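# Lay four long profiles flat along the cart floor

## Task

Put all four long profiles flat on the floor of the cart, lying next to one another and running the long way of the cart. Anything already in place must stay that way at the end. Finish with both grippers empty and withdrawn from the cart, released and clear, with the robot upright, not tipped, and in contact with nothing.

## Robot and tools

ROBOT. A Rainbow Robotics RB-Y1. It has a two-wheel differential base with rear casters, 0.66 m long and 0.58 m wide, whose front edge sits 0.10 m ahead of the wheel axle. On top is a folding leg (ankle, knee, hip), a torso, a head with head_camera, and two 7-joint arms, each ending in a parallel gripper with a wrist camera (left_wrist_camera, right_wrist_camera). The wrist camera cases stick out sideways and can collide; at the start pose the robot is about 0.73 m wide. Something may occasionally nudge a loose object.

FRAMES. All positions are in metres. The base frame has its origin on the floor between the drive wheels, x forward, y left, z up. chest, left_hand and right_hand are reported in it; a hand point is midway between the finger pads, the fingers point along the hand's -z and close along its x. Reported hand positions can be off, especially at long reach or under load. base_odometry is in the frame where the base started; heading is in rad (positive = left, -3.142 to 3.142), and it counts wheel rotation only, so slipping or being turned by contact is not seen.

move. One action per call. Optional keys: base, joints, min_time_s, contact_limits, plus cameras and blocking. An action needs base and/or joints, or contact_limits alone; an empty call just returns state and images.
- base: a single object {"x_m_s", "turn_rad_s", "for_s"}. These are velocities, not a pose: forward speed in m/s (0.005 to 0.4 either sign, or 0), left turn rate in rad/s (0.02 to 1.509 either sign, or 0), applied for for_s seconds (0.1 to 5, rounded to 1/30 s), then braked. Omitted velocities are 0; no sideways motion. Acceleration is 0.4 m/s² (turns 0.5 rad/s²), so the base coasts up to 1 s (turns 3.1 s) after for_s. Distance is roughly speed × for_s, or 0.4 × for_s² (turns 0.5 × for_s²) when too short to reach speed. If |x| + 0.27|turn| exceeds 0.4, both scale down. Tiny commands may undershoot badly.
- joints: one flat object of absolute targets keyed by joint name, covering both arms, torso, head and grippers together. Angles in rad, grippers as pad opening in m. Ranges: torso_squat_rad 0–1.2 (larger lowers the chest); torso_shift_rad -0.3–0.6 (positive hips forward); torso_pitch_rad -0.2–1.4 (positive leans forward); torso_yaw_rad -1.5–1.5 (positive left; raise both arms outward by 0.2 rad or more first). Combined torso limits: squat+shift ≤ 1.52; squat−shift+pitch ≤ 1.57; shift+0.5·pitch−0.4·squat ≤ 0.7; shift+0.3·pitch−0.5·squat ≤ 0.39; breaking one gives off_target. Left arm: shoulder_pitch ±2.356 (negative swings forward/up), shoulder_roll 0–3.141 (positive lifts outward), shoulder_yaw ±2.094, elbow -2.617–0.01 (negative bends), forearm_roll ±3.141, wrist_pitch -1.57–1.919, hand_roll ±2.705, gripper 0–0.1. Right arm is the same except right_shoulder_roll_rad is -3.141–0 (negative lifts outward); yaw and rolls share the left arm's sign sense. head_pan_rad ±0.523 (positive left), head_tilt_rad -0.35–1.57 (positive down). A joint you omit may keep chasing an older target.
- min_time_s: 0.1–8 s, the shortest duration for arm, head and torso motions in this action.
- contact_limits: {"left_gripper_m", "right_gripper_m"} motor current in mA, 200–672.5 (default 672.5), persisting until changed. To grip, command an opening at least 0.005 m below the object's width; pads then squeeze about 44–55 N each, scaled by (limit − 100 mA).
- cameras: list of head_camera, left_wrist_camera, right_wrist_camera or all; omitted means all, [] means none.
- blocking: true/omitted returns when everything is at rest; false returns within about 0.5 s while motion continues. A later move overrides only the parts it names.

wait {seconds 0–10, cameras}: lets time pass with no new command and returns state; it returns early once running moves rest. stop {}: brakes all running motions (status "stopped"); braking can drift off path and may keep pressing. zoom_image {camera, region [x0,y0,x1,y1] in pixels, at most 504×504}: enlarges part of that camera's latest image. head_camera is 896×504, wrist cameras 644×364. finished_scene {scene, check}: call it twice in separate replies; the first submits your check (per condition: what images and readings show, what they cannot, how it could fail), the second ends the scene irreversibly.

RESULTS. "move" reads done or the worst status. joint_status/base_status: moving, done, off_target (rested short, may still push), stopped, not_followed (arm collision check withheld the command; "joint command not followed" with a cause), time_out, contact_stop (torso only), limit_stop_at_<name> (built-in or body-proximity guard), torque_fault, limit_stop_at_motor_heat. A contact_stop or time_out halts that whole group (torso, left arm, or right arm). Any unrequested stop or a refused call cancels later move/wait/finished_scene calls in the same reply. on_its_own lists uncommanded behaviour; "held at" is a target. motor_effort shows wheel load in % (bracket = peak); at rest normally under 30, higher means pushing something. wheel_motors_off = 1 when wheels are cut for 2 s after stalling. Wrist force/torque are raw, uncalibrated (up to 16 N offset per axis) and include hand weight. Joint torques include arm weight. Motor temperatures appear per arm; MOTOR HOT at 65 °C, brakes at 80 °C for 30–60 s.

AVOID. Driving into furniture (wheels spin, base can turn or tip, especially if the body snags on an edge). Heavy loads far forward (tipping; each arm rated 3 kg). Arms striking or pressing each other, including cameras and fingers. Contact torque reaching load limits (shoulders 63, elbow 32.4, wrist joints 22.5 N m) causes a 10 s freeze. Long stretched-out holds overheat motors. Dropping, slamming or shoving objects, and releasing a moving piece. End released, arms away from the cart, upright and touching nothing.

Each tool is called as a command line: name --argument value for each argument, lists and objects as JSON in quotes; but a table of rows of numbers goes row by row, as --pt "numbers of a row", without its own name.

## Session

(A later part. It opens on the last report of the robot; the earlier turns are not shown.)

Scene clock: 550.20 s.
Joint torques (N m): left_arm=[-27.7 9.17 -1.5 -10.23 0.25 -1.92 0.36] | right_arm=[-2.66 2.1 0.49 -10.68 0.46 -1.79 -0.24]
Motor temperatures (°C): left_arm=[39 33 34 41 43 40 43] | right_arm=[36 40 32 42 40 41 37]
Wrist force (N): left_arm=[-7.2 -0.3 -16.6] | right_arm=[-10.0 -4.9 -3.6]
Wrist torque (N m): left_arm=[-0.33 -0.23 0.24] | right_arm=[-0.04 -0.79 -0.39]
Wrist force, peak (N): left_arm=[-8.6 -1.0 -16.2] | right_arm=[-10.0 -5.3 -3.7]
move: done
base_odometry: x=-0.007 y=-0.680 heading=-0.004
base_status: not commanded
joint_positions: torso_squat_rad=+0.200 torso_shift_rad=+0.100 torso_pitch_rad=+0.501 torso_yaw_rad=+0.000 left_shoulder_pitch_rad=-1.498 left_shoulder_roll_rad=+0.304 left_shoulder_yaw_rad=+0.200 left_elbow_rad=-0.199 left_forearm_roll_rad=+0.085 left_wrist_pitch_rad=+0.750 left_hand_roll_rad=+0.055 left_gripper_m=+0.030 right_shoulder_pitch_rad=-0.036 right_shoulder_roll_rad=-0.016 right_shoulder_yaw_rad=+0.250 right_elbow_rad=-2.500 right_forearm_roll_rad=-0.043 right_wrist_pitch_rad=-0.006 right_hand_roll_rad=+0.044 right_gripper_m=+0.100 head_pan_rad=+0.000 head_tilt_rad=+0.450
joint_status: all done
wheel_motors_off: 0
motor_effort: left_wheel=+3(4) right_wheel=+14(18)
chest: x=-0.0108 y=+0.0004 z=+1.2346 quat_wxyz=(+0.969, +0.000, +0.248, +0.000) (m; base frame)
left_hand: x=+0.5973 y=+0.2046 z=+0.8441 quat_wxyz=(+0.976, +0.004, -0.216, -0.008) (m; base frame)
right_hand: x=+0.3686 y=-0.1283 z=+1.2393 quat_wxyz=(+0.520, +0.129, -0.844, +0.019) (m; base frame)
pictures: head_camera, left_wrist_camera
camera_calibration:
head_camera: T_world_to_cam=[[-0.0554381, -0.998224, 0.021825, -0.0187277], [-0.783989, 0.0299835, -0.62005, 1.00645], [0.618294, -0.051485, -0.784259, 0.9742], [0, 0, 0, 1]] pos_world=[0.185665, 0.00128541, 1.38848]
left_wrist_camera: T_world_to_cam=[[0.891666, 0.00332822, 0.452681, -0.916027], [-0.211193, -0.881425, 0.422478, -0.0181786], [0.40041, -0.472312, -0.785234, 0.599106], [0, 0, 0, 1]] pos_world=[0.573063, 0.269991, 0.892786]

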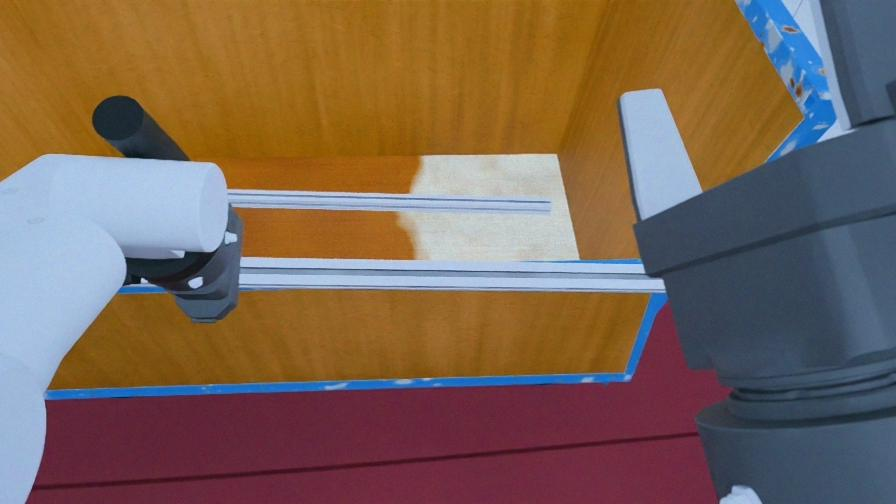

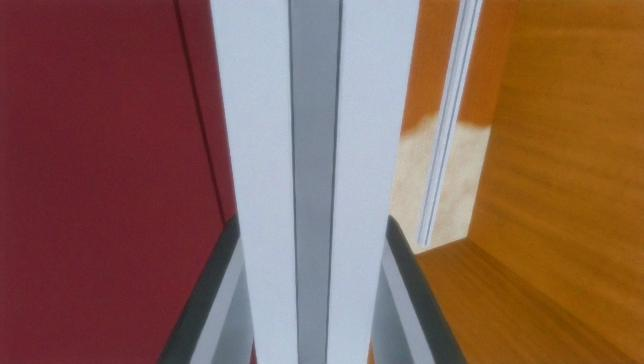

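move --joints '{"head_pan_rad":0.52}' --cameras '["head_camera"]'

Scene clock: 553.70 s.
Joint torques (N m): left_arm=[-27.89 9.31 -1.1 -10.52 -0.04 -1.75 0.38] | right_arm=[-2.73 2.29 0.78 -10.88 0.45 -1.77 -0.18]
Motor temperatures (°C): left_arm=[40 33 34 41 43 40 43] | right_arm=[36 40 32 42 40 41 37]
Wrist force (N): left_arm=[-7.3 -0.1 -16.5] | right_arm=[-9.9 -4.9 -3.6]
Wrist torque (N m): left_arm=[-0.19 -0.24 0.26] | right_arm=[-0.04 -0.79 -0.38]
Wrist force, peak (N): left_arm=[-7.6 -0.6 -17.1] | right_arm=[-10.1 -5.0 -3.9]
move: done
base_odometry: x=-0.007 y=-0.680 heading=-0.004
base_status: not commanded
joint_positions: torso_squat_rad=+0.200 torso_shift_rad=+0.100 torso_pitch_rad=+0.501 torso_yaw_rad=+0.000 left_shoulder_pitch_rad=-1.498 left_shoulder_roll_rad=+0.304 left_shoulder_yaw_rad=+0.200 left_elbow_rad=-0.199 left_forearm_roll_rad=+0.085 left_wrist_pitch_rad=+0.750 left_hand_roll_rad=+0.055 left_gripper_m=+0.030 right_shoulder_pitch_rad=-0.036 right_shoulder_roll_rad=-0.016 right_shoulder_yaw_rad=+0.250 right_elbow_rad=-2.500 right_forearm_roll_rad=-0.043 right_wrist_pitch_rad=-0.006 right_hand_roll_rad=+0.044 right_gripper_m=+0.100 head_pan_rad=+0.520 head_tilt_rad=+0.450
joint_status: all done
wheel_motors_off: 0
motor_effort: left_wheel=+3(4) right_wheel=+15(18)
chest: x=-0.0108 y=+0.0004 z=+1.2346 quat_wxyz=(+0.969, +0.000, +0.248, +0.000) (m; base frame)
left_hand: x=+0.5973 y=+0.2046 z=+0.8441 quat_wxyz=(+0.976, +0.004, -0.216, -0.008) (m; base frame)
right_hand: x=+0.3686 y=-0.1283 z=+1.2393 quat_wxyz=(+0.520, +0.129, -0.844, +0.019) (m; base frame)
pictures: head_camera
camera_calibration:
head_camera: T_world_to_cam=[[0.386423, -0.895686, -0.220056, 0.273562], [-0.752094, -0.167895, -0.637312, 1.02738], [0.533885, 0.411775, -0.738518, 0.918763], [0, 0, 0, 1]] pos_world=[0.17646, 0.0391941, 1.39348]

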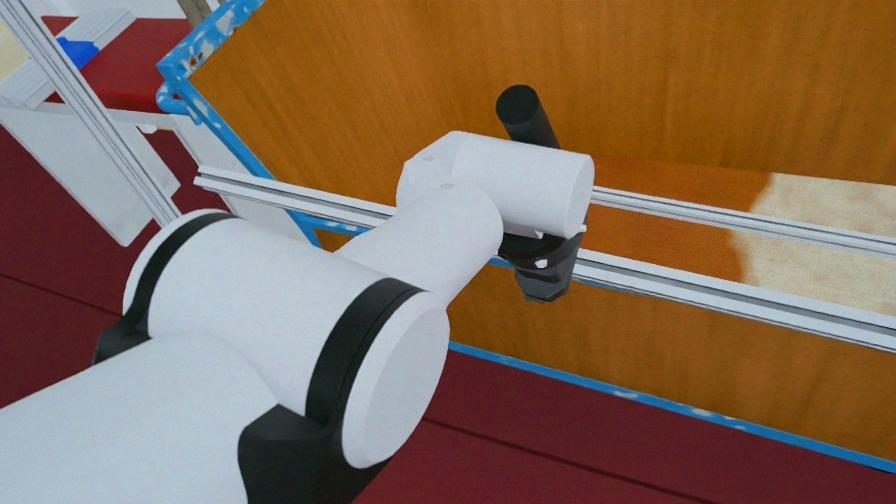

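move --joints '{"left_shoulder_roll_rad":0.225,"left_forearm_roll_rad":0.025,"left_hand_roll_rad":0.17}' --min_time_s 1 --cameras '["head_camera"]'

move --joints '{"head_pan_rad":-0.35}' --cameras '["head_camera"]'

Scene clock: 570.07 s.
Joint torques (N m): left_arm=[-27.43 6.76 -1.27 -10.7 -0.5 -1.67 0.54] | right_arm=[-3.13 1.25 0.82 -10.92 0.55 -1.8 -0.27]
Motor temperatures (°C): left_arm=[41 34 33 41 43 39 43] | right_arm=[36 40 32 42 40 41 37]
Wrist force (N): left_arm=[-6.7 0.1 -17.0] | right_arm=[-9.8 -5.1 -4.0]
Wrist torque (N m): left_arm=[-0.14 -0.16 0.26] | right_arm=[-0.02 -0.78 -0.38]
Wrist force, peak (N): left_arm=[-7.1 0.1 -17.2] | right_arm=[-10.1 -5.2 -3.8]
move: done
base_odometry: x=-0.007 y=-0.680 heading=-0.004
base_status: not commanded
joint_positions: torso_squat_rad=+0.200 torso_shift_rad=+0.100 torso_pitch_rad=+0.501 torso_yaw_rad=+0.000 left_shoulder_pitch_rad=-1.498 left_shoulder_roll_rad=+0.225 left_shoulder_yaw_rad=+0.200 left_elbow_rad=-0.199 left_forearm_roll_rad=+0.025 left_wrist_pitch_rad=+0.750 left_hand_roll_rad=+0.170 left_gripper_m=+0.030 right_shoulder_pitch_rad=-0.036 right_shoulder_roll_rad=-0.016 right_shoulder_yaw_rad=+0.250 right_elbow_rad=-2.500 right_forearm_roll_rad=-0.043 right_wrist_pitch_rad=-0.006 right_hand_roll_rad=+0.044 right_gripper_m=+0.100 head_pan_rad=+0.520 head_tilt_rad=+0.450
joint_status: all done
wheel_motors_off: 0
motor_effort: left_wheel=+2(3) right_wheel=+14(18)
chest: x=-0.0108 y=+0.0004 z=+1.2346 quat_wxyz=(+0.969, +0.000, +0.248, +0.000) (m; base frame)
left_hand: x=+0.5833 y=+0.1596 z=+0.8308 quat_wxyz=(+0.979, -0.010, -0.205, +0.005) (m; base frame)
right_hand: x=+0.3686 y=-0.1283 z=+1.2393 quat_wxyz=(+0.520, +0.129, -0.844, +0.019) (m; base frame)
pictures: head_camera
camera_calibration:
head_camera: T_world_to_cam=[[0.386423, -0.895686, -0.220055, 0.273561], [-0.752092, -0.167895, -0.637314, 1.02738], [0.533886, 0.411775, -0.738517, 0.918762], [0, 0, 0, 1]] pos_world=[0.176459, 0.0391941, 1.39348]

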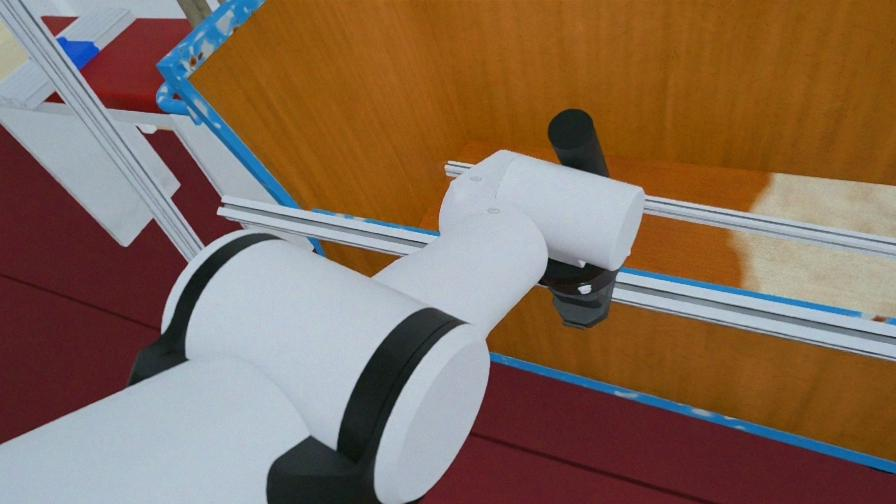

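Scene clock: 571.30 s.
Joint torques (N m): left_arm=[-27.52 6.91 -1.5 -10.53 -0.46 -1.91 0.55] | right_arm=[-2.64 1.73 0.8 -10.93 0.49 -1.84 -0.23]
Motor temperatures (°C): left_arm=[41 34 33 41 43 39 43] | right_arm=[36 39 32 43 40 41 37]
Wrist force (N): left_arm=[-6.8 0.4 -16.9] | right_arm=[-9.7 -4.9 -3.6]
Wrist torque (N m): left_arm=[-0.26 -0.17 0.26] | right_arm=[-0.03 -0.77 -0.39]
Wrist force, peak (N): left_arm=[-7.1 -0.3 -17.2] | right_arm=[-9.9 -5.2 -4.0]
move: done
base_odometry: x=-0.007 y=-0.680 heading=-0.004
base_status: not commanded
joint_positions: torso_squat_rad=+0.200 torso_shift_rad=+0.100 torso_pitch_rad=+0.501 torso_yaw_rad=+0.000 left_shoulder_pitch_rad=-1.498 left_shoulder_roll_rad=+0.225 left_shoulder_yaw_rad=+0.200 left_elbow_rad=-0.199 left_forearm_roll_rad=+0.025 left_wrist_pitch_rad=+0.750 left_hand_roll_rad=+0.170 left_gripper_m=+0.030 right_shoulder_pitch_rad=-0.036 right_shoulder_roll_rad=-0.016 right_shoulder_yaw_rad=+0.250 right_elbow_rad=-2.500 right_forearm_roll_rad=-0.043 right_wrist_pitch_rad=-0.006 right_hand_roll_rad=+0.044 right_gripper_m=+0.100 head_pan_rad=-0.350 head_tilt_rad=+0.450
joint_status: all done
wheel_motors_off: 0
motor_effort: left_wheel=+3(3) right_wheel=+15(17)
chest: x=-0.0108 y=+0.0004 z=+1.2346 quat_wxyz=(+0.969, +0.000, +0.248, +0.000) (m; base frame)
left_hand: x=+0.5833 y=+0.1596 z=+0.8308 quat_wxyz=(+0.979, -0.010, -0.205, +0.005) (m; base frame)
right_hand: x=+0.3686 y=-0.1283 z=+1.2393 quat_wxyz=(+0.520, +0.129, -0.844, +0.019) (m; base frame)
pictures: head_camera
camera_calibration:
head_camera: T_world_to_cam=[[-0.352578, -0.917447, 0.184338, -0.215159], [-0.754041, 0.161879, -0.636567, 1.02637], [0.554176, -0.363438, -0.748867, 0.931535], [0, 0, 0, 1]] pos_world=[0.181827, -0.0249889, 1.39061]

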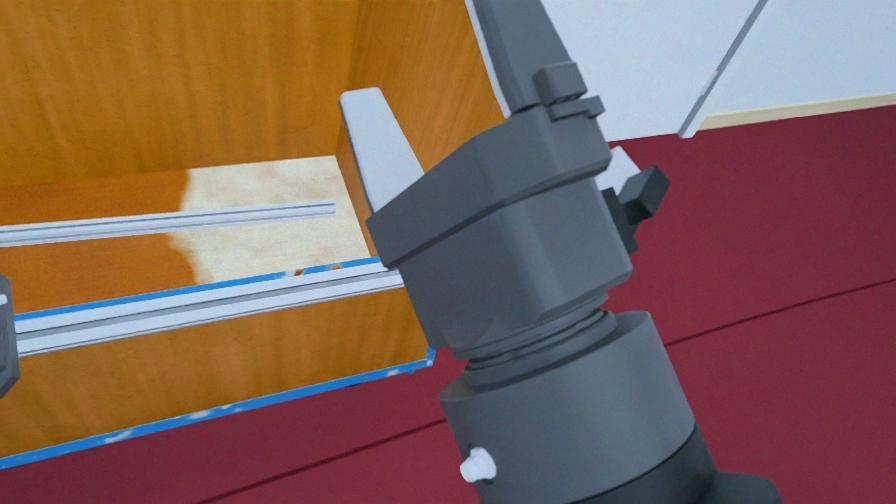

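move --joints '{"left_shoulder_roll_rad":0.25,"left_forearm_roll_rad":0.045,"left_hand_roll_rad":0.13,"head_pan_rad":0.3}' --min_time_s 0.7 --cameras '[]'

move --base '{"x_m_s":0.3,"for_s":1.54}' --cameras '["head_camera"]'

move --joints '{"torso_squat_rad":0.4,"torso_shift_rad":0.3,"torso_pitch_rad":0.841}' --cameras '["head_camera","left_wrist_camera"]'

Scene clock: 577.63 s.
Joint torques (N m): left_arm=[-27.73 9.01 -1.3 -10.25 0.09 -1.85 -0.4] | right_arm=[-3.03 1.85 1.31 -10.86 0.2 -1.81 -0.08]
Motor temperatures (°C): left_arm=[41 34 33 41 43 39 43] | right_arm=[36 39 32 43 40 41 37]
Wrist force (N): left_arm=[-6.9 0.1 -16.9] | right_arm=[-9.8 -5.0 -3.7]
Wrist torque (N m): left_arm=[-0.25 -0.20 0.27] | right_arm=[-0.02 -0.79 -0.37]
Wrist force, peak (N): left_arm=[-7.4 0.3 -17.2] | right_arm=[-10.2 -5.1 -3.8]
move: done
base_odometry: x=-0.007 y=-0.680 heading=-0.004
base_status: not commanded
joint_positions: torso_squat_rad=+0.200 torso_shift_rad=+0.100 torso_pitch_rad=+0.501 torso_yaw_rad=+0.000 left_shoulder_pitch_rad=-1.498 left_shoulder_roll_rad=+0.249 left_shoulder_yaw_rad=+0.200 left_elbow_rad=-0.199 left_forearm_roll_rad=+0.045 left_wrist_pitch_rad=+0.750 left_hand_roll_rad=+0.130 left_gripper_m=+0.030 right_shoulder_pitch_rad=-0.036 right_shoulder_roll_rad=-0.016 right_shoulder_yaw_rad=+0.250 right_elbow_rad=-2.500 right_forearm_roll_rad=-0.043 right_wrist_pitch_rad=-0.006 right_hand_roll_rad=+0.044 right_gripper_m=+0.100 head_pan_rad=+0.300 head_tilt_rad=+0.450
joint_status: all done
wheel_motors_off: 0
motor_effort: left_wheel=+3(3) right_wheel=+15(17)
chest: x=-0.0108 y=+0.0004 z=+1.2346 quat_wxyz=(+0.969, +0.000, +0.248, +0.000) (m; base frame)
left_hand: x=+0.5878 y=+0.1732 z=+0.8346 quat_wxyz=(+0.978, -0.006, -0.208, -0.001) (m; base frame)
right_hand: x=+0.3686 y=-0.1283 z=+1.2393 quat_wxyz=(+0.520, +0.129, -0.844, +0.019) (m; base frame)
pictures: none
No camera images: "cameras" was empty.

Scene clock: 580.27 s.
Joint torques (N m): left_arm=[-27.2 9.09 -1.44 -10.38 0.06 -1.87 -0.02] | right_arm=[-3.2 1.96 0.55 -10.85 0.35 -1.84 -0.12]
Motor temperatures (°C): left_arm=[41 34 33 41 43 39 43] | right_arm=[36 39 32 43 40 41 37]
Wrist force (N): left_arm=[-6.7 -0.1 -16.3] | right_arm=[-9.8 -5.1 -3.5]
Wrist torque (N m): left_arm=[-0.14 -0.18 0.23] | right_arm=[-0.02 -0.80 -0.38]
Wrist force, peak (N): left_arm=[-8.5 0.0 -17.0] | right_arm=[-10.3 -5.3 -4.1]
move: done
base_odometry: x=+0.453 y=-0.681 heading=-0.004
base_status: done (sent for 1.53 of 1.53 s)
joint_positions: torso_squat_rad=+0.200 torso_shift_rad=+0.100 torso_pitch_rad=+0.501 torso_yaw_rad=+0.000 left_shoulder_pitch_rad=-1.499 left_shoulder_roll_rad=+0.249 left_shoulder_yaw_rad=+0.200 left_elbow_rad=-0.199 left_forearm_roll_rad=+0.045 left_wrist_pitch_rad=+0.750 left_hand_roll_rad=+0.130 left_gripper_m=+0.030 right_shoulder_pitch_rad=-0.036 right_shoulder_roll_rad=-0.016 right_shoulder_yaw_rad=+0.250 right_elbow_rad=-2.500 right_forearm_roll_rad=-0.043 right_wrist_pitch_rad=-0.006 right_hand_roll_rad=+0.044 right_gripper_m=+0.100 head_pan_rad=+0.300 head_tilt_rad=+0.450
joint_status: not commanded
wheel_motors_off: 0
motor_effort: left_wheel=+1(37) right_wheel=-7(46)
chest: x=-0.0108 y=+0.0004 z=+1.2346 quat_wxyz=(+0.969, +0.000, +0.248, +0.000) (m; base frame)
left_hand: x=+0.5880 y=+0.1732 z=+0.8348 quat_wxyz=(+0.978, -0.006, -0.208, -0.001) (m; base frame)
right_hand: x=+0.3687 y=-0.1283 z=+1.2393 quat_wxyz=(+0.520, +0.129, -0.844, +0.019) (m; base frame)
pictures: head_camera
camera_calibration:
head_camera: T_world_to_cam=[[0.205595, -0.971124, -0.121035, 0.153906], [-0.776632, -0.0866528, -0.623966, 1.01126], [0.59546, 0.222284, -0.772022, 0.959292], [0, 0, 0, 1]] pos_world=[0.182517, 0.0238551, 1.39022]

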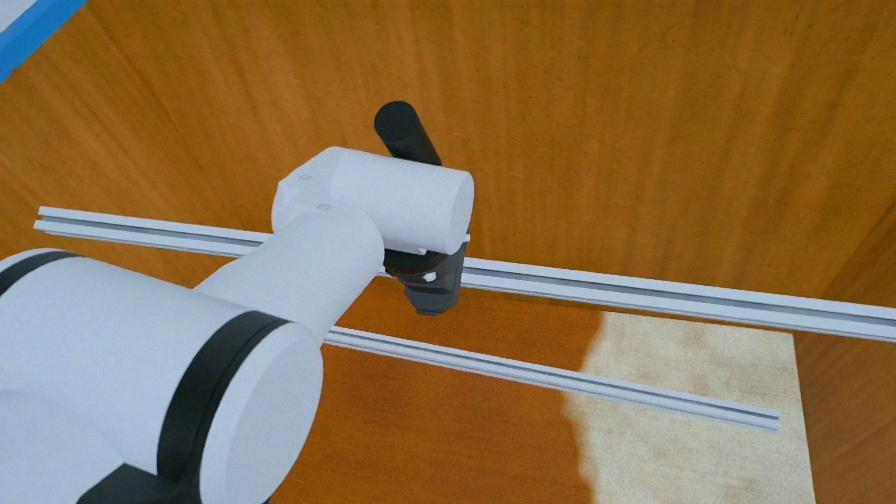

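Scene clock: 582.43 s.
Joint torques (N m): left_arm=[-20.6 6.94 -0.7 -7.27 -0.05 -0.34 -0.15] | right_arm=[1.06 1.66 1.34 -11.58 0.51 -2.09 -0.08]
Motor temperatures (°C): left_arm=[41 34 33 41 43 39 43] | right_arm=[36 39 32 43 40 41 37]
Wrist force (N): left_arm=[-2.3 0.1 -17.9] | right_arm=[-10.7 -5.1 -5.8]
Wrist torque (N m): left_arm=[-0.21 -0.25 0.27] | right_arm=[-0.06 -0.84 -0.38]
Wrist force, peak (N): left_arm=[-2.8 0.1 -19.3] | right_arm=[-11.2 -5.3 -5.8]
move: done
base_odometry: x=+0.453 y=-0.681 heading=-0.004
base_status: not commanded
joint_positions: torso_squat_rad=+0.400 torso_shift_rad=+0.300 torso_pitch_rad=+0.842 torso_yaw_rad=+0.000 left_shoulder_pitch_rad=-1.499 left_shoulder_roll_rad=+0.249 left_shoulder_yaw_rad=+0.200 left_elbow_rad=-0.199 left_forearm_roll_rad=+0.045 left_wrist_pitch_rad=+0.750 left_hand_roll_rad=+0.130 left_gripper_m=+0.030 right_shoulder_pitch_rad=-0.036 right_shoulder_roll_rad=-0.016 right_shoulder_yaw_rad=+0.250 right_elbow_rad=-2.500 right_forearm_roll_rad=-0.043 right_wrist_pitch_rad=-0.006 right_hand_roll_rad=+0.044 right_gripper_m=+0.100 head_pan_rad=+0.300 head_tilt_rad=+0.450
joint_status: all done
wheel_motors_off: 0
motor_effort: left_wheel=+1(6) right_wheel=-4(7)
chest: x=+0.1935 y=+0.0003 z=+1.1026 quat_wxyz=(+0.913, +0.000, +0.409, +0.000) (m; base frame)
left_hand: x=+0.6243 y=+0.1731 z=+0.5256 quat_wxyz=(+0.999, -0.006, -0.039, +0.000) (m; base frame)
right_hand: x=+0.5527 y=-0.1284 z=+0.9801 quat_wxyz=(+0.656, +0.131, -0.744, -0.003) (m; base frame)
pictures: head_camera, left_wrist_camera
camera_calibration:
head_camera: T_world_to_cam=[[0.153231, -0.971132, -0.182819, 0.174163], [-0.940599, -0.0866121, -0.328287, 0.793269], [0.302976, 0.222263, -0.926717, 0.962895], [0, 0, 0, 1]] pos_world=[0.427727, 0.0238267, 1.18459]
left_wrist_camera: T_world_to_cam=[[0.993379, 0.0219345, 0.112768, -0.683828], [-0.0358179, -0.87354, 0.485433, -0.0496268], [0.109155, -0.486258, -0.866971, 0.550556], [0, 0, 0, 1]] pos_world=[0.617427, 0.239361, 0.578521]

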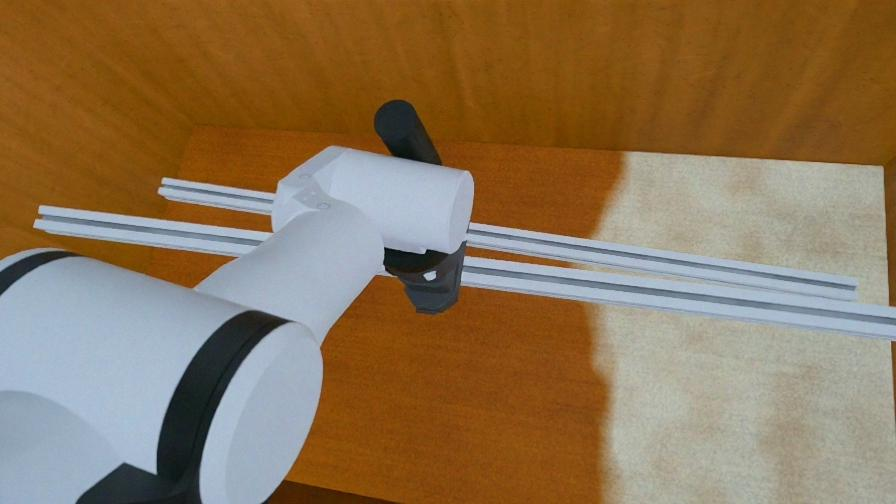

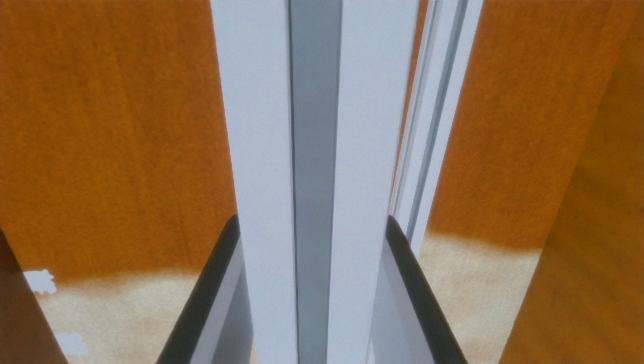

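move --joints '{"torso_squat_rad":0.885,"torso_shift_rad":0.5}' --min_time_s 4 --cameras '["head_camera","left_wrist_camera"]'

Scene clock: 594.10 s.
Joint torques (N m): left_arm=[-5.56 4.04 -1.34 -4.28 -0.53 -7.64 0.06] | right_arm=[0.8 1.42 1.09 -11.83 0.48 -2.05 -0.34]
Motor temperatures (°C): left_arm=[41 34 33 40 43 39 43] | right_arm=[36 39 32 43 40 41 37]
Wrist force (N): left_arm=[-22.9 0.2 76.1] | right_arm=[-10.6 -5.6 -5.6]
Wrist torque (N m): left_arm=[-0.17 2.14 0.37] | right_arm=[0.06 -0.87 -0.40]
Wrist force, peak (N): left_arm=[-23.5 0.2 80.2] | right_arm=[-11.3 -5.4 -5.6]
move: done
base_odometry: x=+0.453 y=-0.681 heading=-0.004
base_status: not commanded
joint_positions: torso_squat_rad=+0.885 torso_shift_rad=+0.499 torso_pitch_rad=+0.838 torso_yaw_rad=+0.000 left_shoulder_pitch_rad=-1.503 left_shoulder_roll_rad=+0.250 left_shoulder_yaw_rad=+0.200 left_elbow_rad=-0.200 left_forearm_roll_rad=+0.045 left_wrist_pitch_rad=+0.752 left_hand_roll_rad=+0.130 left_gripper_m=+0.031 right_shoulder_pitch_rad=-0.036 right_shoulder_roll_rad=-0.016 right_shoulder_yaw_rad=+0.250 right_elbow_rad=-2.500 right_forearm_roll_rad=-0.043 right_wrist_pitch_rad=-0.006 right_hand_roll_rad=+0.044 right_gripper_m=+0.100 head_pan_rad=+0.300 head_tilt_rad=+0.450
joint_status: all done
wheel_motors_off: 0
motor_effort: left_wheel=+8(8) right_wheel=+2(5)
chest: x=+0.2139 y=+0.0002 z=+0.8767 quat_wxyz=(+0.914, +0.000, +0.407, +0.000) (m; base frame)
left_hand: x=+0.6491 y=+0.1728 z=+0.3031 quat_wxyz=(+0.999, -0.006, -0.043, +0.000) (m; base frame)
right_hand: x=+0.5736 y=-0.1284 z=+0.7555 quat_wxyz=(+0.654, +0.131, -0.745, -0.003) (m; base frame)
pictures: head_camera, left_wrist_camera
camera_calibration:
head_camera: T_world_to_cam=[[0.154096, -0.971001, -0.182789, 0.129372], [-0.939332, -0.0865907, -0.3319, 0.741219], [0.306447, 0.222844, -0.925435, 0.745585], [0, 0, 0, 1]] pos_world=[0.447833, 0.0236543, 0.959649]
left_wrist_camera: T_world_to_cam=[[0.992626, 0.0216058, 0.119276, -0.684805], [-0.0392869, -0.873531, 0.485181, 0.0613169], [0.114674, -0.486289, -0.86624, 0.350915], [0, 0, 0, 1]] pos_world=[0.641923, 0.239004, 0.355908]

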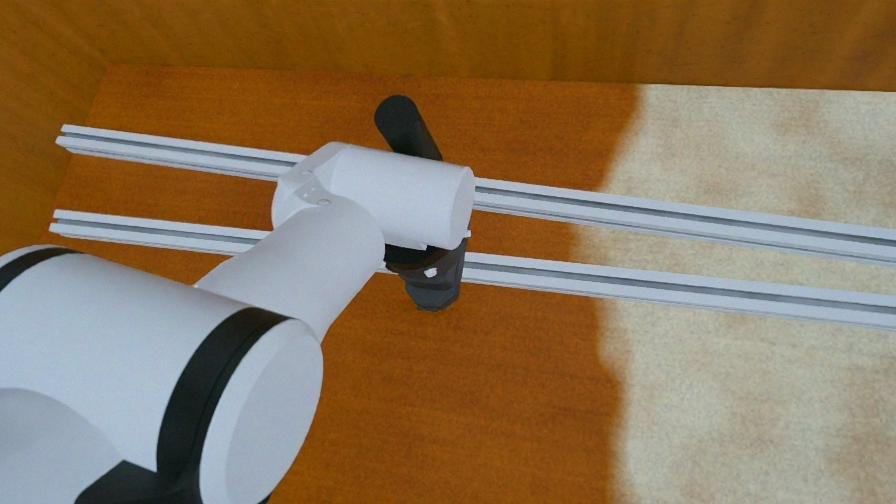

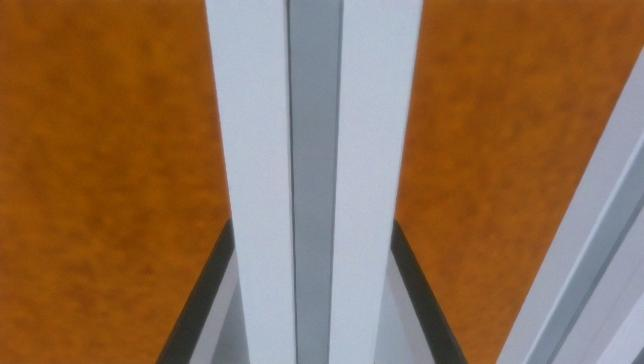

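move --joints '{"torso_squat_rad":0.871}' --min_time_s 0.6 --cameras '[]'

move --joints '{"left_gripper_m":0.055}' --cameras '[]'

move --joints '{"torso_squat_rad":0.4,"torso_shift_rad":0.3,"head_pan_rad":0.0}' --cameras '[]'

move --joints '{"torso_squat_rad":0.2,"torso_shift_rad":0.1,"torso_pitch_rad":0.5}' --cameras '["head_camera"]'

move --base '{"x_m_s":-0.35,"for_s":1.3}' --cameras '[]'

move --base '{"turn_rad_s":0.8,"for_s":1.967}' --joints '{"torso_squat_rad":0.6,"torso_shift_rad":0,"torso_pitch_rad":0.35,"left_shoulder_pitch_rad":-0.85,"left_shoulder_roll_rad":0.07,"left_shoulder_yaw_rad":0.32,"left_elbow_rad":-0.7,"left_forearm_roll_rad":0,"left_wrist_pitch_rad":-0.3,"left_hand_roll_rad":-1.57,"left_gripper_m":0.055}' --cameras '[]'

move --base '{"x_m_s":0.35,"for_s":3.59}' --cameras '[]'

move --base '{"turn_rad_s":-0.8,"for_s":1.963}' --joints '{"torso_squat_rad":1.14,"head_pan_rad":0.2}' --cameras '["head_camera","left_wrist_camera"]'

Scene clock: 603.17 s.
Joint torques (N m): left_arm=[-17.9 5.44 -1.17 -6.86 -0.39 -1.09 -0.26] | right_arm=[0.55 1.73 1.43 -11.7 0.53 -2.17 -0.2]
Motor temperatures (°C): left_arm=[40 33 33 39 43 41 43] | right_arm=[36 39 32 43 40 41 37]
Wrist force (N): left_arm=[-3.9 -0.1 -10.6] | right_arm=[-10.8 -5.3 -5.2]
Wrist torque (N m): left_arm=[-0.31 -0.02 0.29] | right_arm=[0.00 -0.87 -0.40]
Wrist force, peak (N): left_arm=[-22.1 0.1 77.3] | right_arm=[-10.9 -5.7 -5.6]
move: done
base_odometry: x=+0.453 y=-0.681 heading=-0.004
base_status: not commanded
joint_positions: torso_squat_rad=+0.871 torso_shift_rad=+0.500 torso_pitch_rad=+0.841 torso_yaw_rad=+0.000 left_shoulder_pitch_rad=-1.500 left_shoulder_roll_rad=+0.250 left_shoulder_yaw_rad=+0.200 left_elbow_rad=-0.200 left_forearm_roll_rad=+0.045 left_wrist_pitch_rad=+0.750 left_hand_roll_rad=+0.130 left_gripper_m=+0.031 right_shoulder_pitch_rad=-0.036 right_shoulder_roll_rad=-0.016 right_shoulder_yaw_rad=+0.250 right_elbow_rad=-2.500 right_forearm_roll_rad=-0.043 right_wrist_pitch_rad=-0.006 right_hand_roll_rad=+0.044 right_gripper_m=+0.100 head_pan_rad=+0.300 head_tilt_rad=+0.450
joint_status: all done
wheel_motors_off: 0
motor_effort: left_wheel=+5(9) right_wheel=+1(5)
chest: x=+0.2189 y=+0.0002 z=+0.8824 quat_wxyz=(+0.913, +0.000, +0.408, +0.000) (m; base frame)
left_hand: x=+0.6504 y=+0.1731 z=+0.3060 quat_wxyz=(+0.999, -0.006, -0.040, +0.000) (m; base frame)
right_hand: x=+0.5781 y=-0.1285 z=+0.7600 quat_wxyz=(+0.655, +0.131, -0.744, -0.003) (m; base frame)
pictures: none
No camera images: "cameras" was empty.

Scene clock: 603.93 s.
Joint torques (N m): left_arm=[-14.81 4.63 -1.12 -4.67 -0.08 -0.1 -0.29] | right_arm=[1.02 1.44 1.33 -11.94 0.38 -1.94 -0.22]
Motor temperatures (°C): left_arm=[39 33 33 39 43 41 43] | right_arm=[36 39 32 43 40 41 37]
Wrist force (N): left_arm=[-0.2 -0.2 -5.0] | right_arm=[-10.6 -5.7 -5.7]
Wrist torque (N m): left_arm=[-0.20 -0.15 0.24] | right_arm=[0.05 -0.85 -0.39]
Wrist force, peak (N): left_arm=[-3.0 -0.9 -10.9] | right_arm=[-11.0 -5.5 -5.6]
move: done
base_odometry: x=+0.453 y=-0.681 heading=-0.004
base_status: not commanded
joint_positions: torso_squat_rad=+0.871 torso_shift_rad=+0.500 torso_pitch_rad=+0.841 torso_yaw_rad=+0.000 left_shoulder_pitch_rad=-1.500 left_shoulder_roll_rad=+0.250 left_shoulder_yaw_rad=+0.200 left_elbow_rad=-0.200 left_forearm_roll_rad=+0.045 left_wrist_pitch_rad=+0.750 left_hand_roll_rad=+0.130 left_gripper_m=+0.055 right_shoulder_pitch_rad=-0.036 right_shoulder_roll_rad=-0.016 right_shoulder_yaw_rad=+0.250 right_elbow_rad=-2.500 right_forearm_roll_rad=-0.043 right_wrist_pitch_rad=-0.006 right_hand_roll_rad=+0.044 right_gripper_m=+0.100 head_pan_rad=+0.300 head_tilt_rad=+0.450
joint_status: all done
wheel_motors_off: 0
motor_effort: left_wheel=+4(4) right_wheel=+1(4)
chest: x=+0.2188 y=+0.0002 z=+0.8824 quat_wxyz=(+0.913, +0.000, +0.408, +0.000) (m; base frame)
left_hand: x=+0.6511 y=+0.1730 z=+0.3064 quat_wxyz=(+0.999, -0.006, -0.041, +0.000) (m; base frame)
right_hand: x=+0.5781 y=-0.1285 z=+0.7600 quat_wxyz=(+0.655, +0.131, -0.744, -0.003) (m; base frame)
pictures: none
No camera images: "cameras" was empty.

Scene clock: 606.40 s.
Joint torques (N m): left_arm=[-16.98 5.01 -1.46 -5.49 -0.28 -0.18 0.11] | right_arm=[0.91 1.67 0.7 -11.37 0.35 -2.2 -0.13]
Motor temperatures (°C): left_arm=[39 33 33 39 43 40 43] | right_arm=[36 39 32 43 40 41 37]
Wrist force (N): left_arm=[-1.3 -0.1 -8.8] | right_arm=[-10.8 -5.5 -5.7]
Wrist torque (N m): left_arm=[-0.24 -0.19 0.28] | right_arm=[-0.01 -0.85 -0.37]
Wrist force, peak (N): left_arm=[-1.7 0.0 -9.4] | right_arm=[-11.1 -5.7 -5.8]
move: done
base_odometry: x=+0.453 y=-0.681 heading=-0.004
base_status: not commanded
joint_positions: torso_squat_rad=+0.400 torso_shift_rad=+0.300 torso_pitch_rad=+0.841 torso_yaw_rad=+0.000 left_shoulder_pitch_rad=-1.500 left_shoulder_roll_rad=+0.250 left_shoulder_yaw_rad=+0.200 left_elbow_rad=-0.200 left_forearm_roll_rad=+0.045 left_wrist_pitch_rad=+0.750 left_hand_roll_rad=+0.130 left_gripper_m=+0.055 right_shoulder_pitch_rad=-0.036 right_shoulder_roll_rad=-0.016 right_shoulder_yaw_rad=+0.250 right_elbow_rad=-2.500 right_forearm_roll_rad=-0.043 right_wrist_pitch_rad=-0.006 right_hand_roll_rad=+0.044 right_gripper_m=+0.100 head_pan_rad=+0.000 head_tilt_rad=+0.450
joint_status: all done
wheel_motors_off: 0
motor_effort: left_wheel=+1(3) right_wheel=+1(4)
chest: x=+0.1932 y=+0.0002 z=+1.1027 quat_wxyz=(+0.913, +0.000, +0.408, +0.000) (m; base frame)
left_hand: x=+0.6253 y=+0.1731 z=+0.5266 quat_wxyz=(+0.999, -0.006, -0.041, +0.000) (m; base frame)
right_hand: x=+0.5525 y=-0.1285 z=+0.9804 quat_wxyz=(+0.655, +0.131, -0.744, -0.003) (m; base frame)
pictures: none
No camera images: "cameras" was empty.

Scene clock: 608.60 s.
Joint torques (N m): left_arm=[-21.72 6.29 -1.86 -7.91 -0.41 -0.66 -0.07] | right_arm=[-3.56 1.82 0.94 -10.93 0.37 -1.85 -0.17]
Motor temperatures (°C): left_arm=[39 33 33 39 43 40 43] | right_arm=[36 39 32 43 40 41 37]
Wrist force (N): left_arm=[-3.6 -0.1 -8.3] | right_arm=[-9.9 -5.2 -3.8]
Wrist torque (N m): left_arm=[-0.23 -0.32 0.28] | right_arm=[-0.01 -0.79 -0.38]
Wrist force, peak (N): left_arm=[-1.6 0.2 -9.5] | right_arm=[-11.2 -5.5 -5.9]
move: done
base_odometry: x=+0.453 y=-0.681 heading=-0.004
base_status: not commanded
joint_positions: torso_squat_rad=+0.200 torso_shift_rad=+0.100 torso_pitch_rad=+0.500 torso_yaw_rad=+0.000 left_shoulder_pitch_rad=-1.500 left_shoulder_roll_rad=+0.250 left_shoulder_yaw_rad=+0.200 left_elbow_rad=-0.200 left_forearm_roll_rad=+0.045 left_wrist_pitch_rad=+0.750 left_hand_roll_rad=+0.130 left_gripper_m=+0.055 right_shoulder_pitch_rad=-0.036 right_shoulder_roll_rad=-0.016 right_shoulder_yaw_rad=+0.250 right_elbow_rad=-2.500 right_forearm_roll_rad=-0.043 right_wrist_pitch_rad=-0.006 right_hand_roll_rad=+0.044 right_gripper_m=+0.100 head_pan_rad=+0.000 head_tilt_rad=+0.450
joint_status: all done
wheel_motors_off: 0
motor_effort: left_wheel=+1(3) right_wheel=+0(4)
chest: x=-0.0111 y=+0.0002 z=+1.2347 quat_wxyz=(+0.969, +0.000, +0.247, +0.000) (m; base frame)
left_hand: x=+0.5888 y=+0.1731 z=+0.8363 quat_wxyz=(+0.978, -0.006, -0.210, -0.001) (m; base frame)
right_hand: x=+0.3684 y=-0.1285 z=+1.2396 quat_wxyz=(+0.520, +0.129, -0.844, +0.019) (m; base frame)
pictures: head_camera
camera_calibration:
head_camera: T_world_to_cam=[[-0.0554249, -0.998231, 0.0215155, -0.0185125], [-0.783589, 0.0301322, -0.620548, 1.0069], [0.618802, -0.0512532, -0.783873, 0.973986], [0, 0, 0, 1]] pos_world=[0.185267, 0.00109992, 1.38871]

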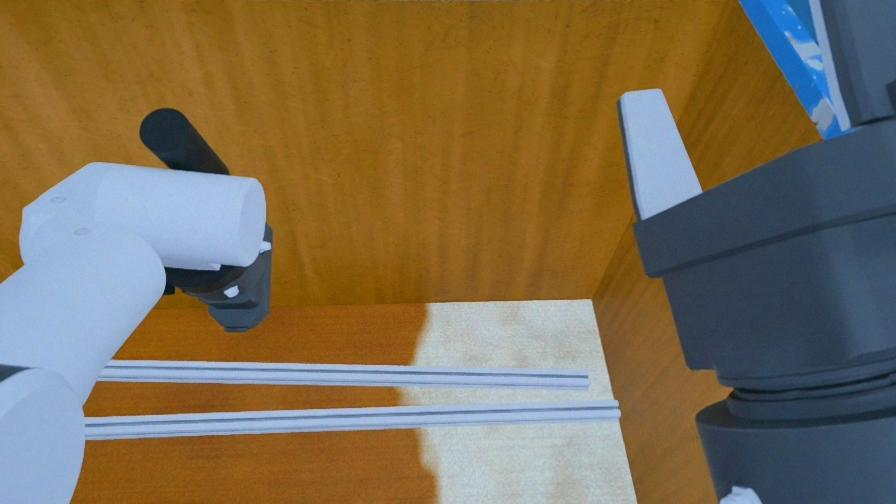

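Scene clock: 611.33 s.
Joint torques (N m): left_arm=[-22.55 6.52 -0.27 -7.9 -0.46 -0.69 -0.1] | right_arm=[-3.03 1.51 1.07 -10.74 0.59 -1.84 -0.06]
Motor temperatures (°C): left_arm=[39 33 33 39 43 40 43] | right_arm=[36 39 32 43 40 41 37]
Wrist force (N): left_arm=[-3.8 0.0 -8.8] | right_arm=[-9.9 -5.2 -3.6]
Wrist torque (N m): left_arm=[-0.22 -0.33 0.27] | right_arm=[-0.01 -0.77 -0.38]
Wrist force, peak (N): left_arm=[-3.8 0.0 -8.8] | right_arm=[-10.3 -5.2 -4.2]
move: done
base_odometry: x=-0.002 y=-0.679 heading=-0.005
base_status: done (sent for 1.3 of 1.3 s)
joint_positions: torso_squat_rad=+0.200 torso_shift_rad=+0.100 torso_pitch_rad=+0.500 torso_yaw_rad=+0.000 left_shoulder_pitch_rad=-1.500 left_shoulder_roll_rad=+0.250 left_shoulder_yaw_rad=+0.200 left_elbow_rad=-0.200 left_forearm_roll_rad=+0.045 left_wrist_pitch_rad=+0.750 left_hand_roll_rad=+0.130 left_gripper_m=+0.055 right_shoulder_pitch_rad=-0.036 right_shoulder_roll_rad=-0.016 right_shoulder_yaw_rad=+0.250 right_elbow_rad=-2.500 right_forearm_roll_rad=-0.043 right_wrist_pitch_rad=-0.006 right_hand_roll_rad=+0.044 right_gripper_m=+0.100 head_pan_rad=+0.000 head_tilt_rad=+0.450
joint_status: not commanded
wheel_motors_off: 0
motor_effort: left_wheel=-18(34) right_wheel=+21(38)
chest: x=-0.0112 y=+0.0002 z=+1.2347 quat_wxyz=(+0.969, +0.000, +0.247, +0.000) (m; base frame)
left_hand: x=+0.5887 y=+0.1732 z=+0.8362 quat_wxyz=(+0.978, -0.006, -0.210, -0.001) (m; base frame)
right_hand: x=+0.3683 y=-0.1285 z=+1.2396 quat_wxyz=(+0.520, +0.129, -0.844, +0.019) (m; base frame)
pictures: none
No camera images: "cameras" was empty.

Scene clock: 615.23 s.
Joint torques (N m): left_arm=[-17.94 2.97 -0.67 -8.89 0.04 -1.69 0.69] | right_arm=[-5.32 1.75 0.15 -10.36 0.48 -1.78 -0.27]
Motor temperatures (°C): left_arm=[39 33 33 39 43 40 43] | right_arm=[36 39 32 43 40 41 37]
Wrist force (N): left_arm=[-1.0 -6.1 -3.7] | right_arm=[-9.6 -4.4 -3.4]
Wrist torque (N m): left_arm=[0.10 -0.19 0.21] | right_arm=[-0.06 -0.81 -0.37]
Wrist force, peak (N): left_arm=[-4.6 -0.1 -8.1] | right_arm=[-10.2 -5.4 -3.7]
move: done
base_odometry: x=-0.002 y=-0.679 heading=+1.568
base_status: done (sent for 1.97 of 1.97 s)
joint_positions: torso_squat_rad=+0.600 torso_shift_rad=+0.000 torso_pitch_rad=+0.350 torso_yaw_rad=+0.000 left_shoulder_pitch_rad=-0.850 left_shoulder_roll_rad=+0.070 left_shoulder_yaw_rad=+0.320 left_elbow_rad=-0.700 left_forearm_roll_rad=+0.000 left_wrist_pitch_rad=-0.300 left_hand_roll_rad=-1.570 left_gripper_m=+0.055 right_shoulder_pitch_rad=-0.036 right_shoulder_roll_rad=-0.016 right_shoulder_yaw_rad=+0.250 right_elbow_rad=-2.500 right_forearm_roll_rad=-0.043 right_wrist_pitch_rad=-0.006 right_hand_roll_rad=+0.044 right_gripper_m=+0.100 head_pan_rad=+0.000 head_tilt_rad=+0.450
joint_status: all done
wheel_motors_off: 0
motor_effort: left_wheel=+2(44) right_wheel=+13(43)
chest: x=-0.1220 y=+0.0003 z=+1.1489 quat_wxyz=(+0.985, +0.000, +0.174, +0.000) (m; base frame)
left_hand: x=+0.5060 y=+0.2165 z=+0.8323 quat_wxyz=(+0.552, +0.461, -0.479, -0.503) (m; base frame)
right_hand: x=+0.2525 y=-0.1284 z=+1.2106 quat_wxyz=(+0.455, +0.128, -0.881, +0.029) (m; base frame)
pictures: none
No camera images: "cameras" was empty.

Scene clock: 620.23 s.
Joint torques (N m): left_arm=[-16.47 3.13 -0.12 -8.77 -0.38 -1.62 0.43] | right_arm=[-4.82 1.96 0.53 -10.34 0.44 -1.72 -0.25]
Motor temperatures (°C): left_arm=[39 33 33 39 43 40 43] | right_arm=[36 39 32 43 40 41 37]
Wrist force (N): left_arm=[-1.1 -6.1 -3.9] | right_arm=[-9.4 -4.5 -3.2]
Wrist torque (N m): left_arm=[0.10 -0.19 0.21] | right_arm=[-0.06 -0.78 -0.38]
Wrist force, peak (N): left_arm=[-0.8 -6.2 -4.6] | right_arm=[-9.9 -4.7 -3.6]
move: done
base_odometry: x=+0.001 y=+0.581 heading=+1.569
base_status: done (sent for 3.6 of 3.6 s)
joint_positions: torso_squat_rad=+0.600 torso_shift_rad=+0.000 torso_pitch_rad=+0.350 torso_yaw_rad=+0.000 left_shoulder_pitch_rad=-0.850 left_shoulder_roll_rad=+0.070 left_shoulder_yaw_rad=+0.320 left_elbow_rad=-0.700 left_forearm_roll_rad=+0.000 left_wrist_pitch_rad=-0.300 left_hand_roll_rad=-1.570 left_gripper_m=+0.055 right_shoulder_pitch_rad=-0.036 right_shoulder_roll_rad=-0.016 right_shoulder_yaw_rad=+0.250 right_elbow_rad=-2.500 right_forearm_roll_rad=-0.043 right_wrist_pitch_rad=-0.006 right_hand_roll_rad=+0.044 right_gripper_m=+0.100 head_pan_rad=+0.000 head_tilt_rad=+0.450
joint_status: not commanded
wheel_motors_off: 0
motor_effort: left_wheel=+6(42) right_wheel=-9(48)
chest: x=-0.1218 y=+0.0003 z=+1.1489 quat_wxyz=(+0.985, +0.000, +0.174, +0.000) (m; base frame)
left_hand: x=+0.5061 y=+0.2164 z=+0.8322 quat_wxyz=(+0.552, +0.461, -0.479, -0.503) (m; base frame)
right_hand: x=+0.2527 y=-0.1283 z=+1.2105 quat_wxyz=(+0.455, +0.128, -0.881, +0.029) (m; base frame)
pictures: none
No camera images: "cameras" was empty.

Scene clock: 624.13 s.
Joint torques (N m): left_arm=[-17.36 3.04 -0.17 -8.98 -0.2 -1.75 0.56] | right_arm=[-5.26 2.01 0.73 -10.4 0.45 -1.65 -0.18]
Motor temperatures (°C): left_arm=[39 33 33 39 43 40 43] | right_arm=[36 39 32 43 40 41 37]
Wrist force (N): left_arm=[-1.1 -6.0 -4.2] | right_arm=[-9.4 -4.4 -2.9]
Wrist torque (N m): left_arm=[0.06 -0.26 0.21] | right_arm=[-0.10 -0.76 -0.37]
Wrist force, peak (N): left_arm=[-1.5 -6.6 -4.5] | right_arm=[-10.0 -5.0 -3.3]
move: done
base_odometry: x=+0.001 y=+0.581 heading=-0.004
base_status: done (sent for 1.97 of 1.97 s)
joint_positions: torso_squat_rad=+1.140 torso_shift_rad=+0.000 torso_pitch_rad=+0.350 torso_yaw_rad=+0.000 left_shoulder_pitch_rad=-0.850 left_shoulder_roll_rad=+0.070 left_shoulder_yaw_rad=+0.320 left_elbow_rad=-0.700 left_forearm_roll_rad=+0.000 left_wrist_pitch_rad=-0.300 left_hand_roll_rad=-1.570 left_gripper_m=+0.055 right_shoulder_pitch_rad=-0.036 right_shoulder_roll_rad=-0.016 right_shoulder_yaw_rad=+0.250 right_elbow_rad=-2.500 right_forearm_roll_rad=-0.043 right_wrist_pitch_rad=-0.006 right_hand_roll_rad=+0.044 right_gripper_m=+0.100 head_pan_rad=+0.200 head_tilt_rad=+0.450
joint_status: all done
wheel_motors_off: 0
motor_effort: left_wheel=+13(38) right_wheel=+1(44)
chest: x=-0.1219 y=+0.0003 z=+0.8635 quat_wxyz=(+0.985, +0.000, +0.174, +0.000) (m; base frame)
left_hand: x=+0.5060 y=+0.2164 z=+0.5469 quat_wxyz=(+0.552, +0.461, -0.479, -0.503) (m; base frame)
right_hand: x=+0.2526 y=-0.1284 z=+0.9251 quat_wxyz=(+0.455, +0.128, -0.881, +0.029) (m; base frame)
pictures: head_camera, left_wrist_camera
camera_calibration:
head_camera: T_world_to_cam=[[0.129315, -0.990067, -0.0551825, 0.06778], [-0.680389, -0.0481091, -0.731271, 0.797944], [0.721352, 0.13211, -0.679852, 0.674405], [0, 0, 0, 1]] pos_world=[0.0476638, 0.0163995, 1.04575]
left_wrist_camera: T_world_to_cam=[[0.00377433, -0.995959, 0.0897304, 0.163909], [-0.571637, -0.0757735, -0.817, 0.784471], [0.820498, -0.0482096, -0.569613, -0.0144131], [0, 0, 0, 1]] pos_world=[0.45964, 0.221994, 0.617996]

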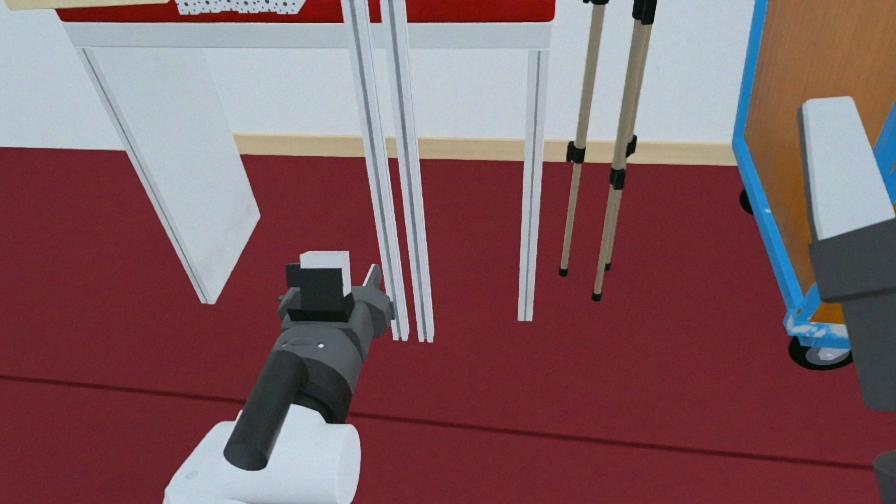

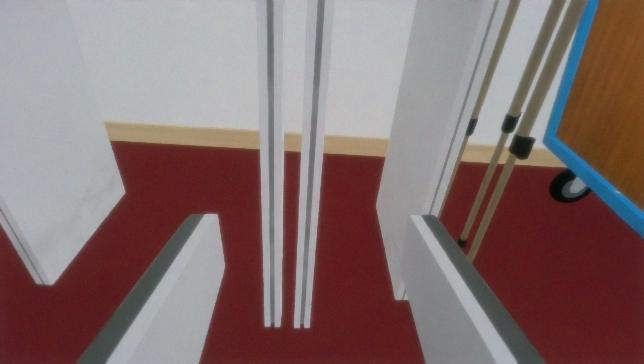

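move --base '{"x_m_s":0.25,"for_s":0.9}' --joints '{"left_shoulder_yaw_rad":0.297,"left_gripper_m":0.046}' --cameras '["left_wrist_camera"]'

Scene clock: 635.90 s.
Joint torques (N m): left_arm=[-16.48 3.22 -1.17 -9.31 -0.49 -1.71 0.5] | right_arm=[-4.44 2.26 0.57 -10.55 0.37 -1.73 -0.1]
Motor temperatures (°C): left_arm=[39 33 33 39 43 39 43] | right_arm=[36 39 32 42 40 41 37]
Wrist force (N): left_arm=[-1.5 -5.7 -3.7] | right_arm=[-9.6 -4.8 -2.9]
Wrist torque (N m): left_arm=[0.03 -0.30 0.24] | right_arm=[-0.03 -0.78 -0.37]
Wrist force, peak (N): left_arm=[-1.4 -6.3 -4.3] | right_arm=[-9.9 -4.7 -3.3]
move: done
base_odometry: x=+0.226 y=+0.580 heading=-0.005
base_status: done (sent for 0.9 of 0.9 s)
joint_positions: torso_squat_rad=+1.140 torso_shift_rad=+0.000 torso_pitch_rad=+0.350 torso_yaw_rad=+0.000 left_shoulder_pitch_rad=-0.850 left_shoulder_roll_rad=+0.070 left_shoulder_yaw_rad=+0.297 left_elbow_rad=-0.700 left_forearm_roll_rad=+0.000 left_wrist_pitch_rad=-0.300 left_hand_roll_rad=-1.570 left_gripper_m=+0.046 right_shoulder_pitch_rad=-0.036 right_shoulder_roll_rad=-0.016 right_shoulder_yaw_rad=+0.250 right_elbow_rad=-2.500 right_forearm_roll_rad=-0.043 right_wrist_pitch_rad=-0.006 right_hand_roll_rad=+0.044 right_gripper_m=+0.100 head_pan_rad=+0.200 head_tilt_rad=+0.450
joint_status: all done
wheel_motors_off: 0
motor_effort: left_wheel=-9(47) right_wheel=+5(40)
chest: x=-0.1218 y=+0.0003 z=+0.8635 quat_wxyz=(+0.985, +0.000, +0.174, +0.000) (m; base frame)
left_hand: x=+0.5063 y=+0.2080 z=+0.5473 quat_wxyz=(+0.544, +0.459, -0.482, -0.510) (m; base frame)
right_hand: x=+0.2527 y=-0.1284 z=+0.9250 quat_wxyz=(+0.455, +0.128, -0.881, +0.029) (m; base frame)
pictures: left_wrist_camera
camera_calibration:
left_wrist_camera: T_world_to_cam=[[-0.0167217, -0.996667, 0.0798491, 0.171405], [-0.572384, -0.0559378, -0.818075, 0.781079], [0.819815, -0.059384, -0.569541, -0.012181], [0, 0, 0, 1]] pos_world=[0.459929, 0.213802, 0.618357]

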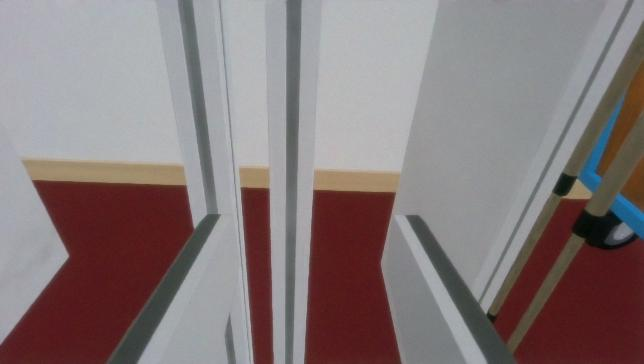

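move --base '{"x_m_s":0.12,"for_s":0.6}' --joints '{"left_shoulder_yaw_rad":0.313}' --cameras '["left_wrist_camera"]'

Scene clock: 644.83 s.
Joint torques (N m): left_arm=[-17.24 3.56 -0.66 -8.82 -0.35 -1.99 0.47] | right_arm=[-4.56 1.78 0.83 -10.51 0.48 -1.78 -0.24]
Motor temperatures (°C): left_arm=[39 33 33 39 43 39 43] | right_arm=[36 39 32 42 40 40 37]
Wrist force (N): left_arm=[-1.3 -5.8 -3.8] | right_arm=[-9.2 -4.4 -3.0]
Wrist torque (N m): left_arm=[0.06 -0.28 0.23] | right_arm=[-0.08 -0.76 -0.36]
Wrist force, peak (N): left_arm=[-1.7 -6.3 -4.2] | right_arm=[-9.9 -4.9 -3.4]
move: done
base_odometry: x=+0.298 y=+0.579 heading=-0.005
base_status: done (sent for 0.6 of 0.6 s)
joint_positions: torso_squat_rad=+1.140 torso_shift_rad=+0.000 torso_pitch_rad=+0.350 torso_yaw_rad=+0.000 left_shoulder_pitch_rad=-0.850 left_shoulder_roll_rad=+0.070 left_shoulder_yaw_rad=+0.313 left_elbow_rad=-0.700 left_forearm_roll_rad=+0.000 left_wrist_pitch_rad=-0.300 left_hand_roll_rad=-1.570 left_gripper_m=+0.046 right_shoulder_pitch_rad=-0.036 right_shoulder_roll_rad=-0.016 right_shoulder_yaw_rad=+0.250 right_elbow_rad=-2.500 right_forearm_roll_rad=-0.043 right_wrist_pitch_rad=-0.006 right_hand_roll_rad=+0.044 right_gripper_m=+0.100 head_pan_rad=+0.200 head_tilt_rad=+0.450
joint_status: all done
wheel_motors_off: 0
motor_effort: left_wheel=-11(20) right_wheel=+6(39)
chest: x=-0.1218 y=+0.0003 z=+0.8635 quat_wxyz=(+0.985, +0.000, +0.174, +0.000) (m; base frame)
left_hand: x=+0.5061 y=+0.2137 z=+0.5469 quat_wxyz=(+0.550, +0.461, -0.480, -0.505) (m; base frame)
right_hand: x=+0.2527 y=-0.1284 z=+0.9250 quat_wxyz=(+0.455, +0.128, -0.881, +0.029) (m; base frame)
pictures: left_wrist_camera
camera_calibration:
left_wrist_camera: T_world_to_cam=[[-0.00253131, -0.996219, 0.086845, 0.16608], [-0.57208, -0.0697875, -0.817223, 0.783368], [0.820194, -0.0517509, -0.56974, -0.0136501], [0, 0, 0, 1]] pos_world=[0.459766, 0.219415, 0.617986]

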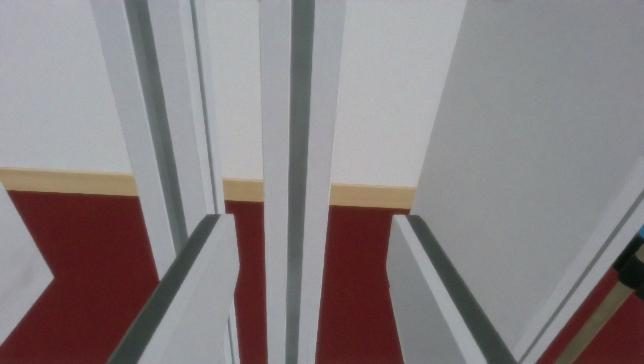

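move --base '{"x_m_s":0.1,"for_s":0.52}' --cameras '["left_wrist_camera"]'

Scene clock: 649.50 s.
Joint torques (N m): left_arm=[-17.22 3.15 -0.68 -8.73 -0.24 -2.05 0.56] | right_arm=[-4.54 1.85 0.3 -10.7 0.32 -1.69 -0.15]
Motor temperatures (°C): left_arm=[39 33 33 39 43 39 43] | right_arm=[36 39 32 42 40 40 37]
Wrist force (N): left_arm=[-1.2 -5.5 -3.9] | right_arm=[-9.4 -4.6 -3.3]
Wrist torque (N m): left_arm=[0.00 -0.28 0.23] | right_arm=[-0.06 -0.77 -0.37]
Wrist force, peak (N): left_arm=[-1.8 -6.3 -4.0] | right_arm=[-10.1 -4.7 -3.4]
move: done
base_odometry: x=+0.351 y=+0.579 heading=-0.006
base_status: done (sent for 0.53 of 0.53 s)
joint_positions: torso_squat_rad=+1.140 torso_shift_rad=+0.000 torso_pitch_rad=+0.350 torso_yaw_rad=+0.000 left_shoulder_pitch_rad=-0.850 left_shoulder_roll_rad=+0.070 left_shoulder_yaw_rad=+0.313 left_elbow_rad=-0.700 left_forearm_roll_rad=+0.000 left_wrist_pitch_rad=-0.300 left_hand_roll_rad=-1.570 left_gripper_m=+0.046 right_shoulder_pitch_rad=-0.036 right_shoulder_roll_rad=-0.016 right_shoulder_yaw_rad=+0.250 right_elbow_rad=-2.500 right_forearm_roll_rad=-0.043 right_wrist_pitch_rad=-0.006 right_hand_roll_rad=+0.044 right_gripper_m=+0.100 head_pan_rad=+0.200 head_tilt_rad=+0.450
joint_status: not commanded
wheel_motors_off: 0
motor_effort: left_wheel=-8(22) right_wheel=+6(37)
chest: x=-0.1218 y=+0.0003 z=+0.8635 quat_wxyz=(+0.985, +0.000, +0.174, +0.000) (m; base frame)
left_hand: x=+0.5061 y=+0.2137 z=+0.5469 quat_wxyz=(+0.550, +0.461, -0.480, -0.505) (m; base frame)
right_hand: x=+0.2527 y=-0.1284 z=+0.9250 quat_wxyz=(+0.455, +0.128, -0.881, +0.029) (m; base frame)
pictures: left_wrist_camera
camera_calibration:
left_wrist_camera: T_world_to_cam=[[-0.00252817, -0.996219, 0.0868437, 0.166082], [-0.572075, -0.0697887, -0.817227, 0.783367], [0.820198, -0.0517472, -0.569735, -0.0136496], [0, 0, 0, 1]] pos_world=[0.45976, 0.219418, 0.617989]

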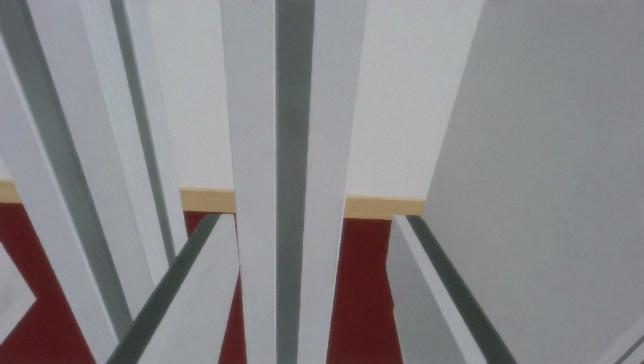

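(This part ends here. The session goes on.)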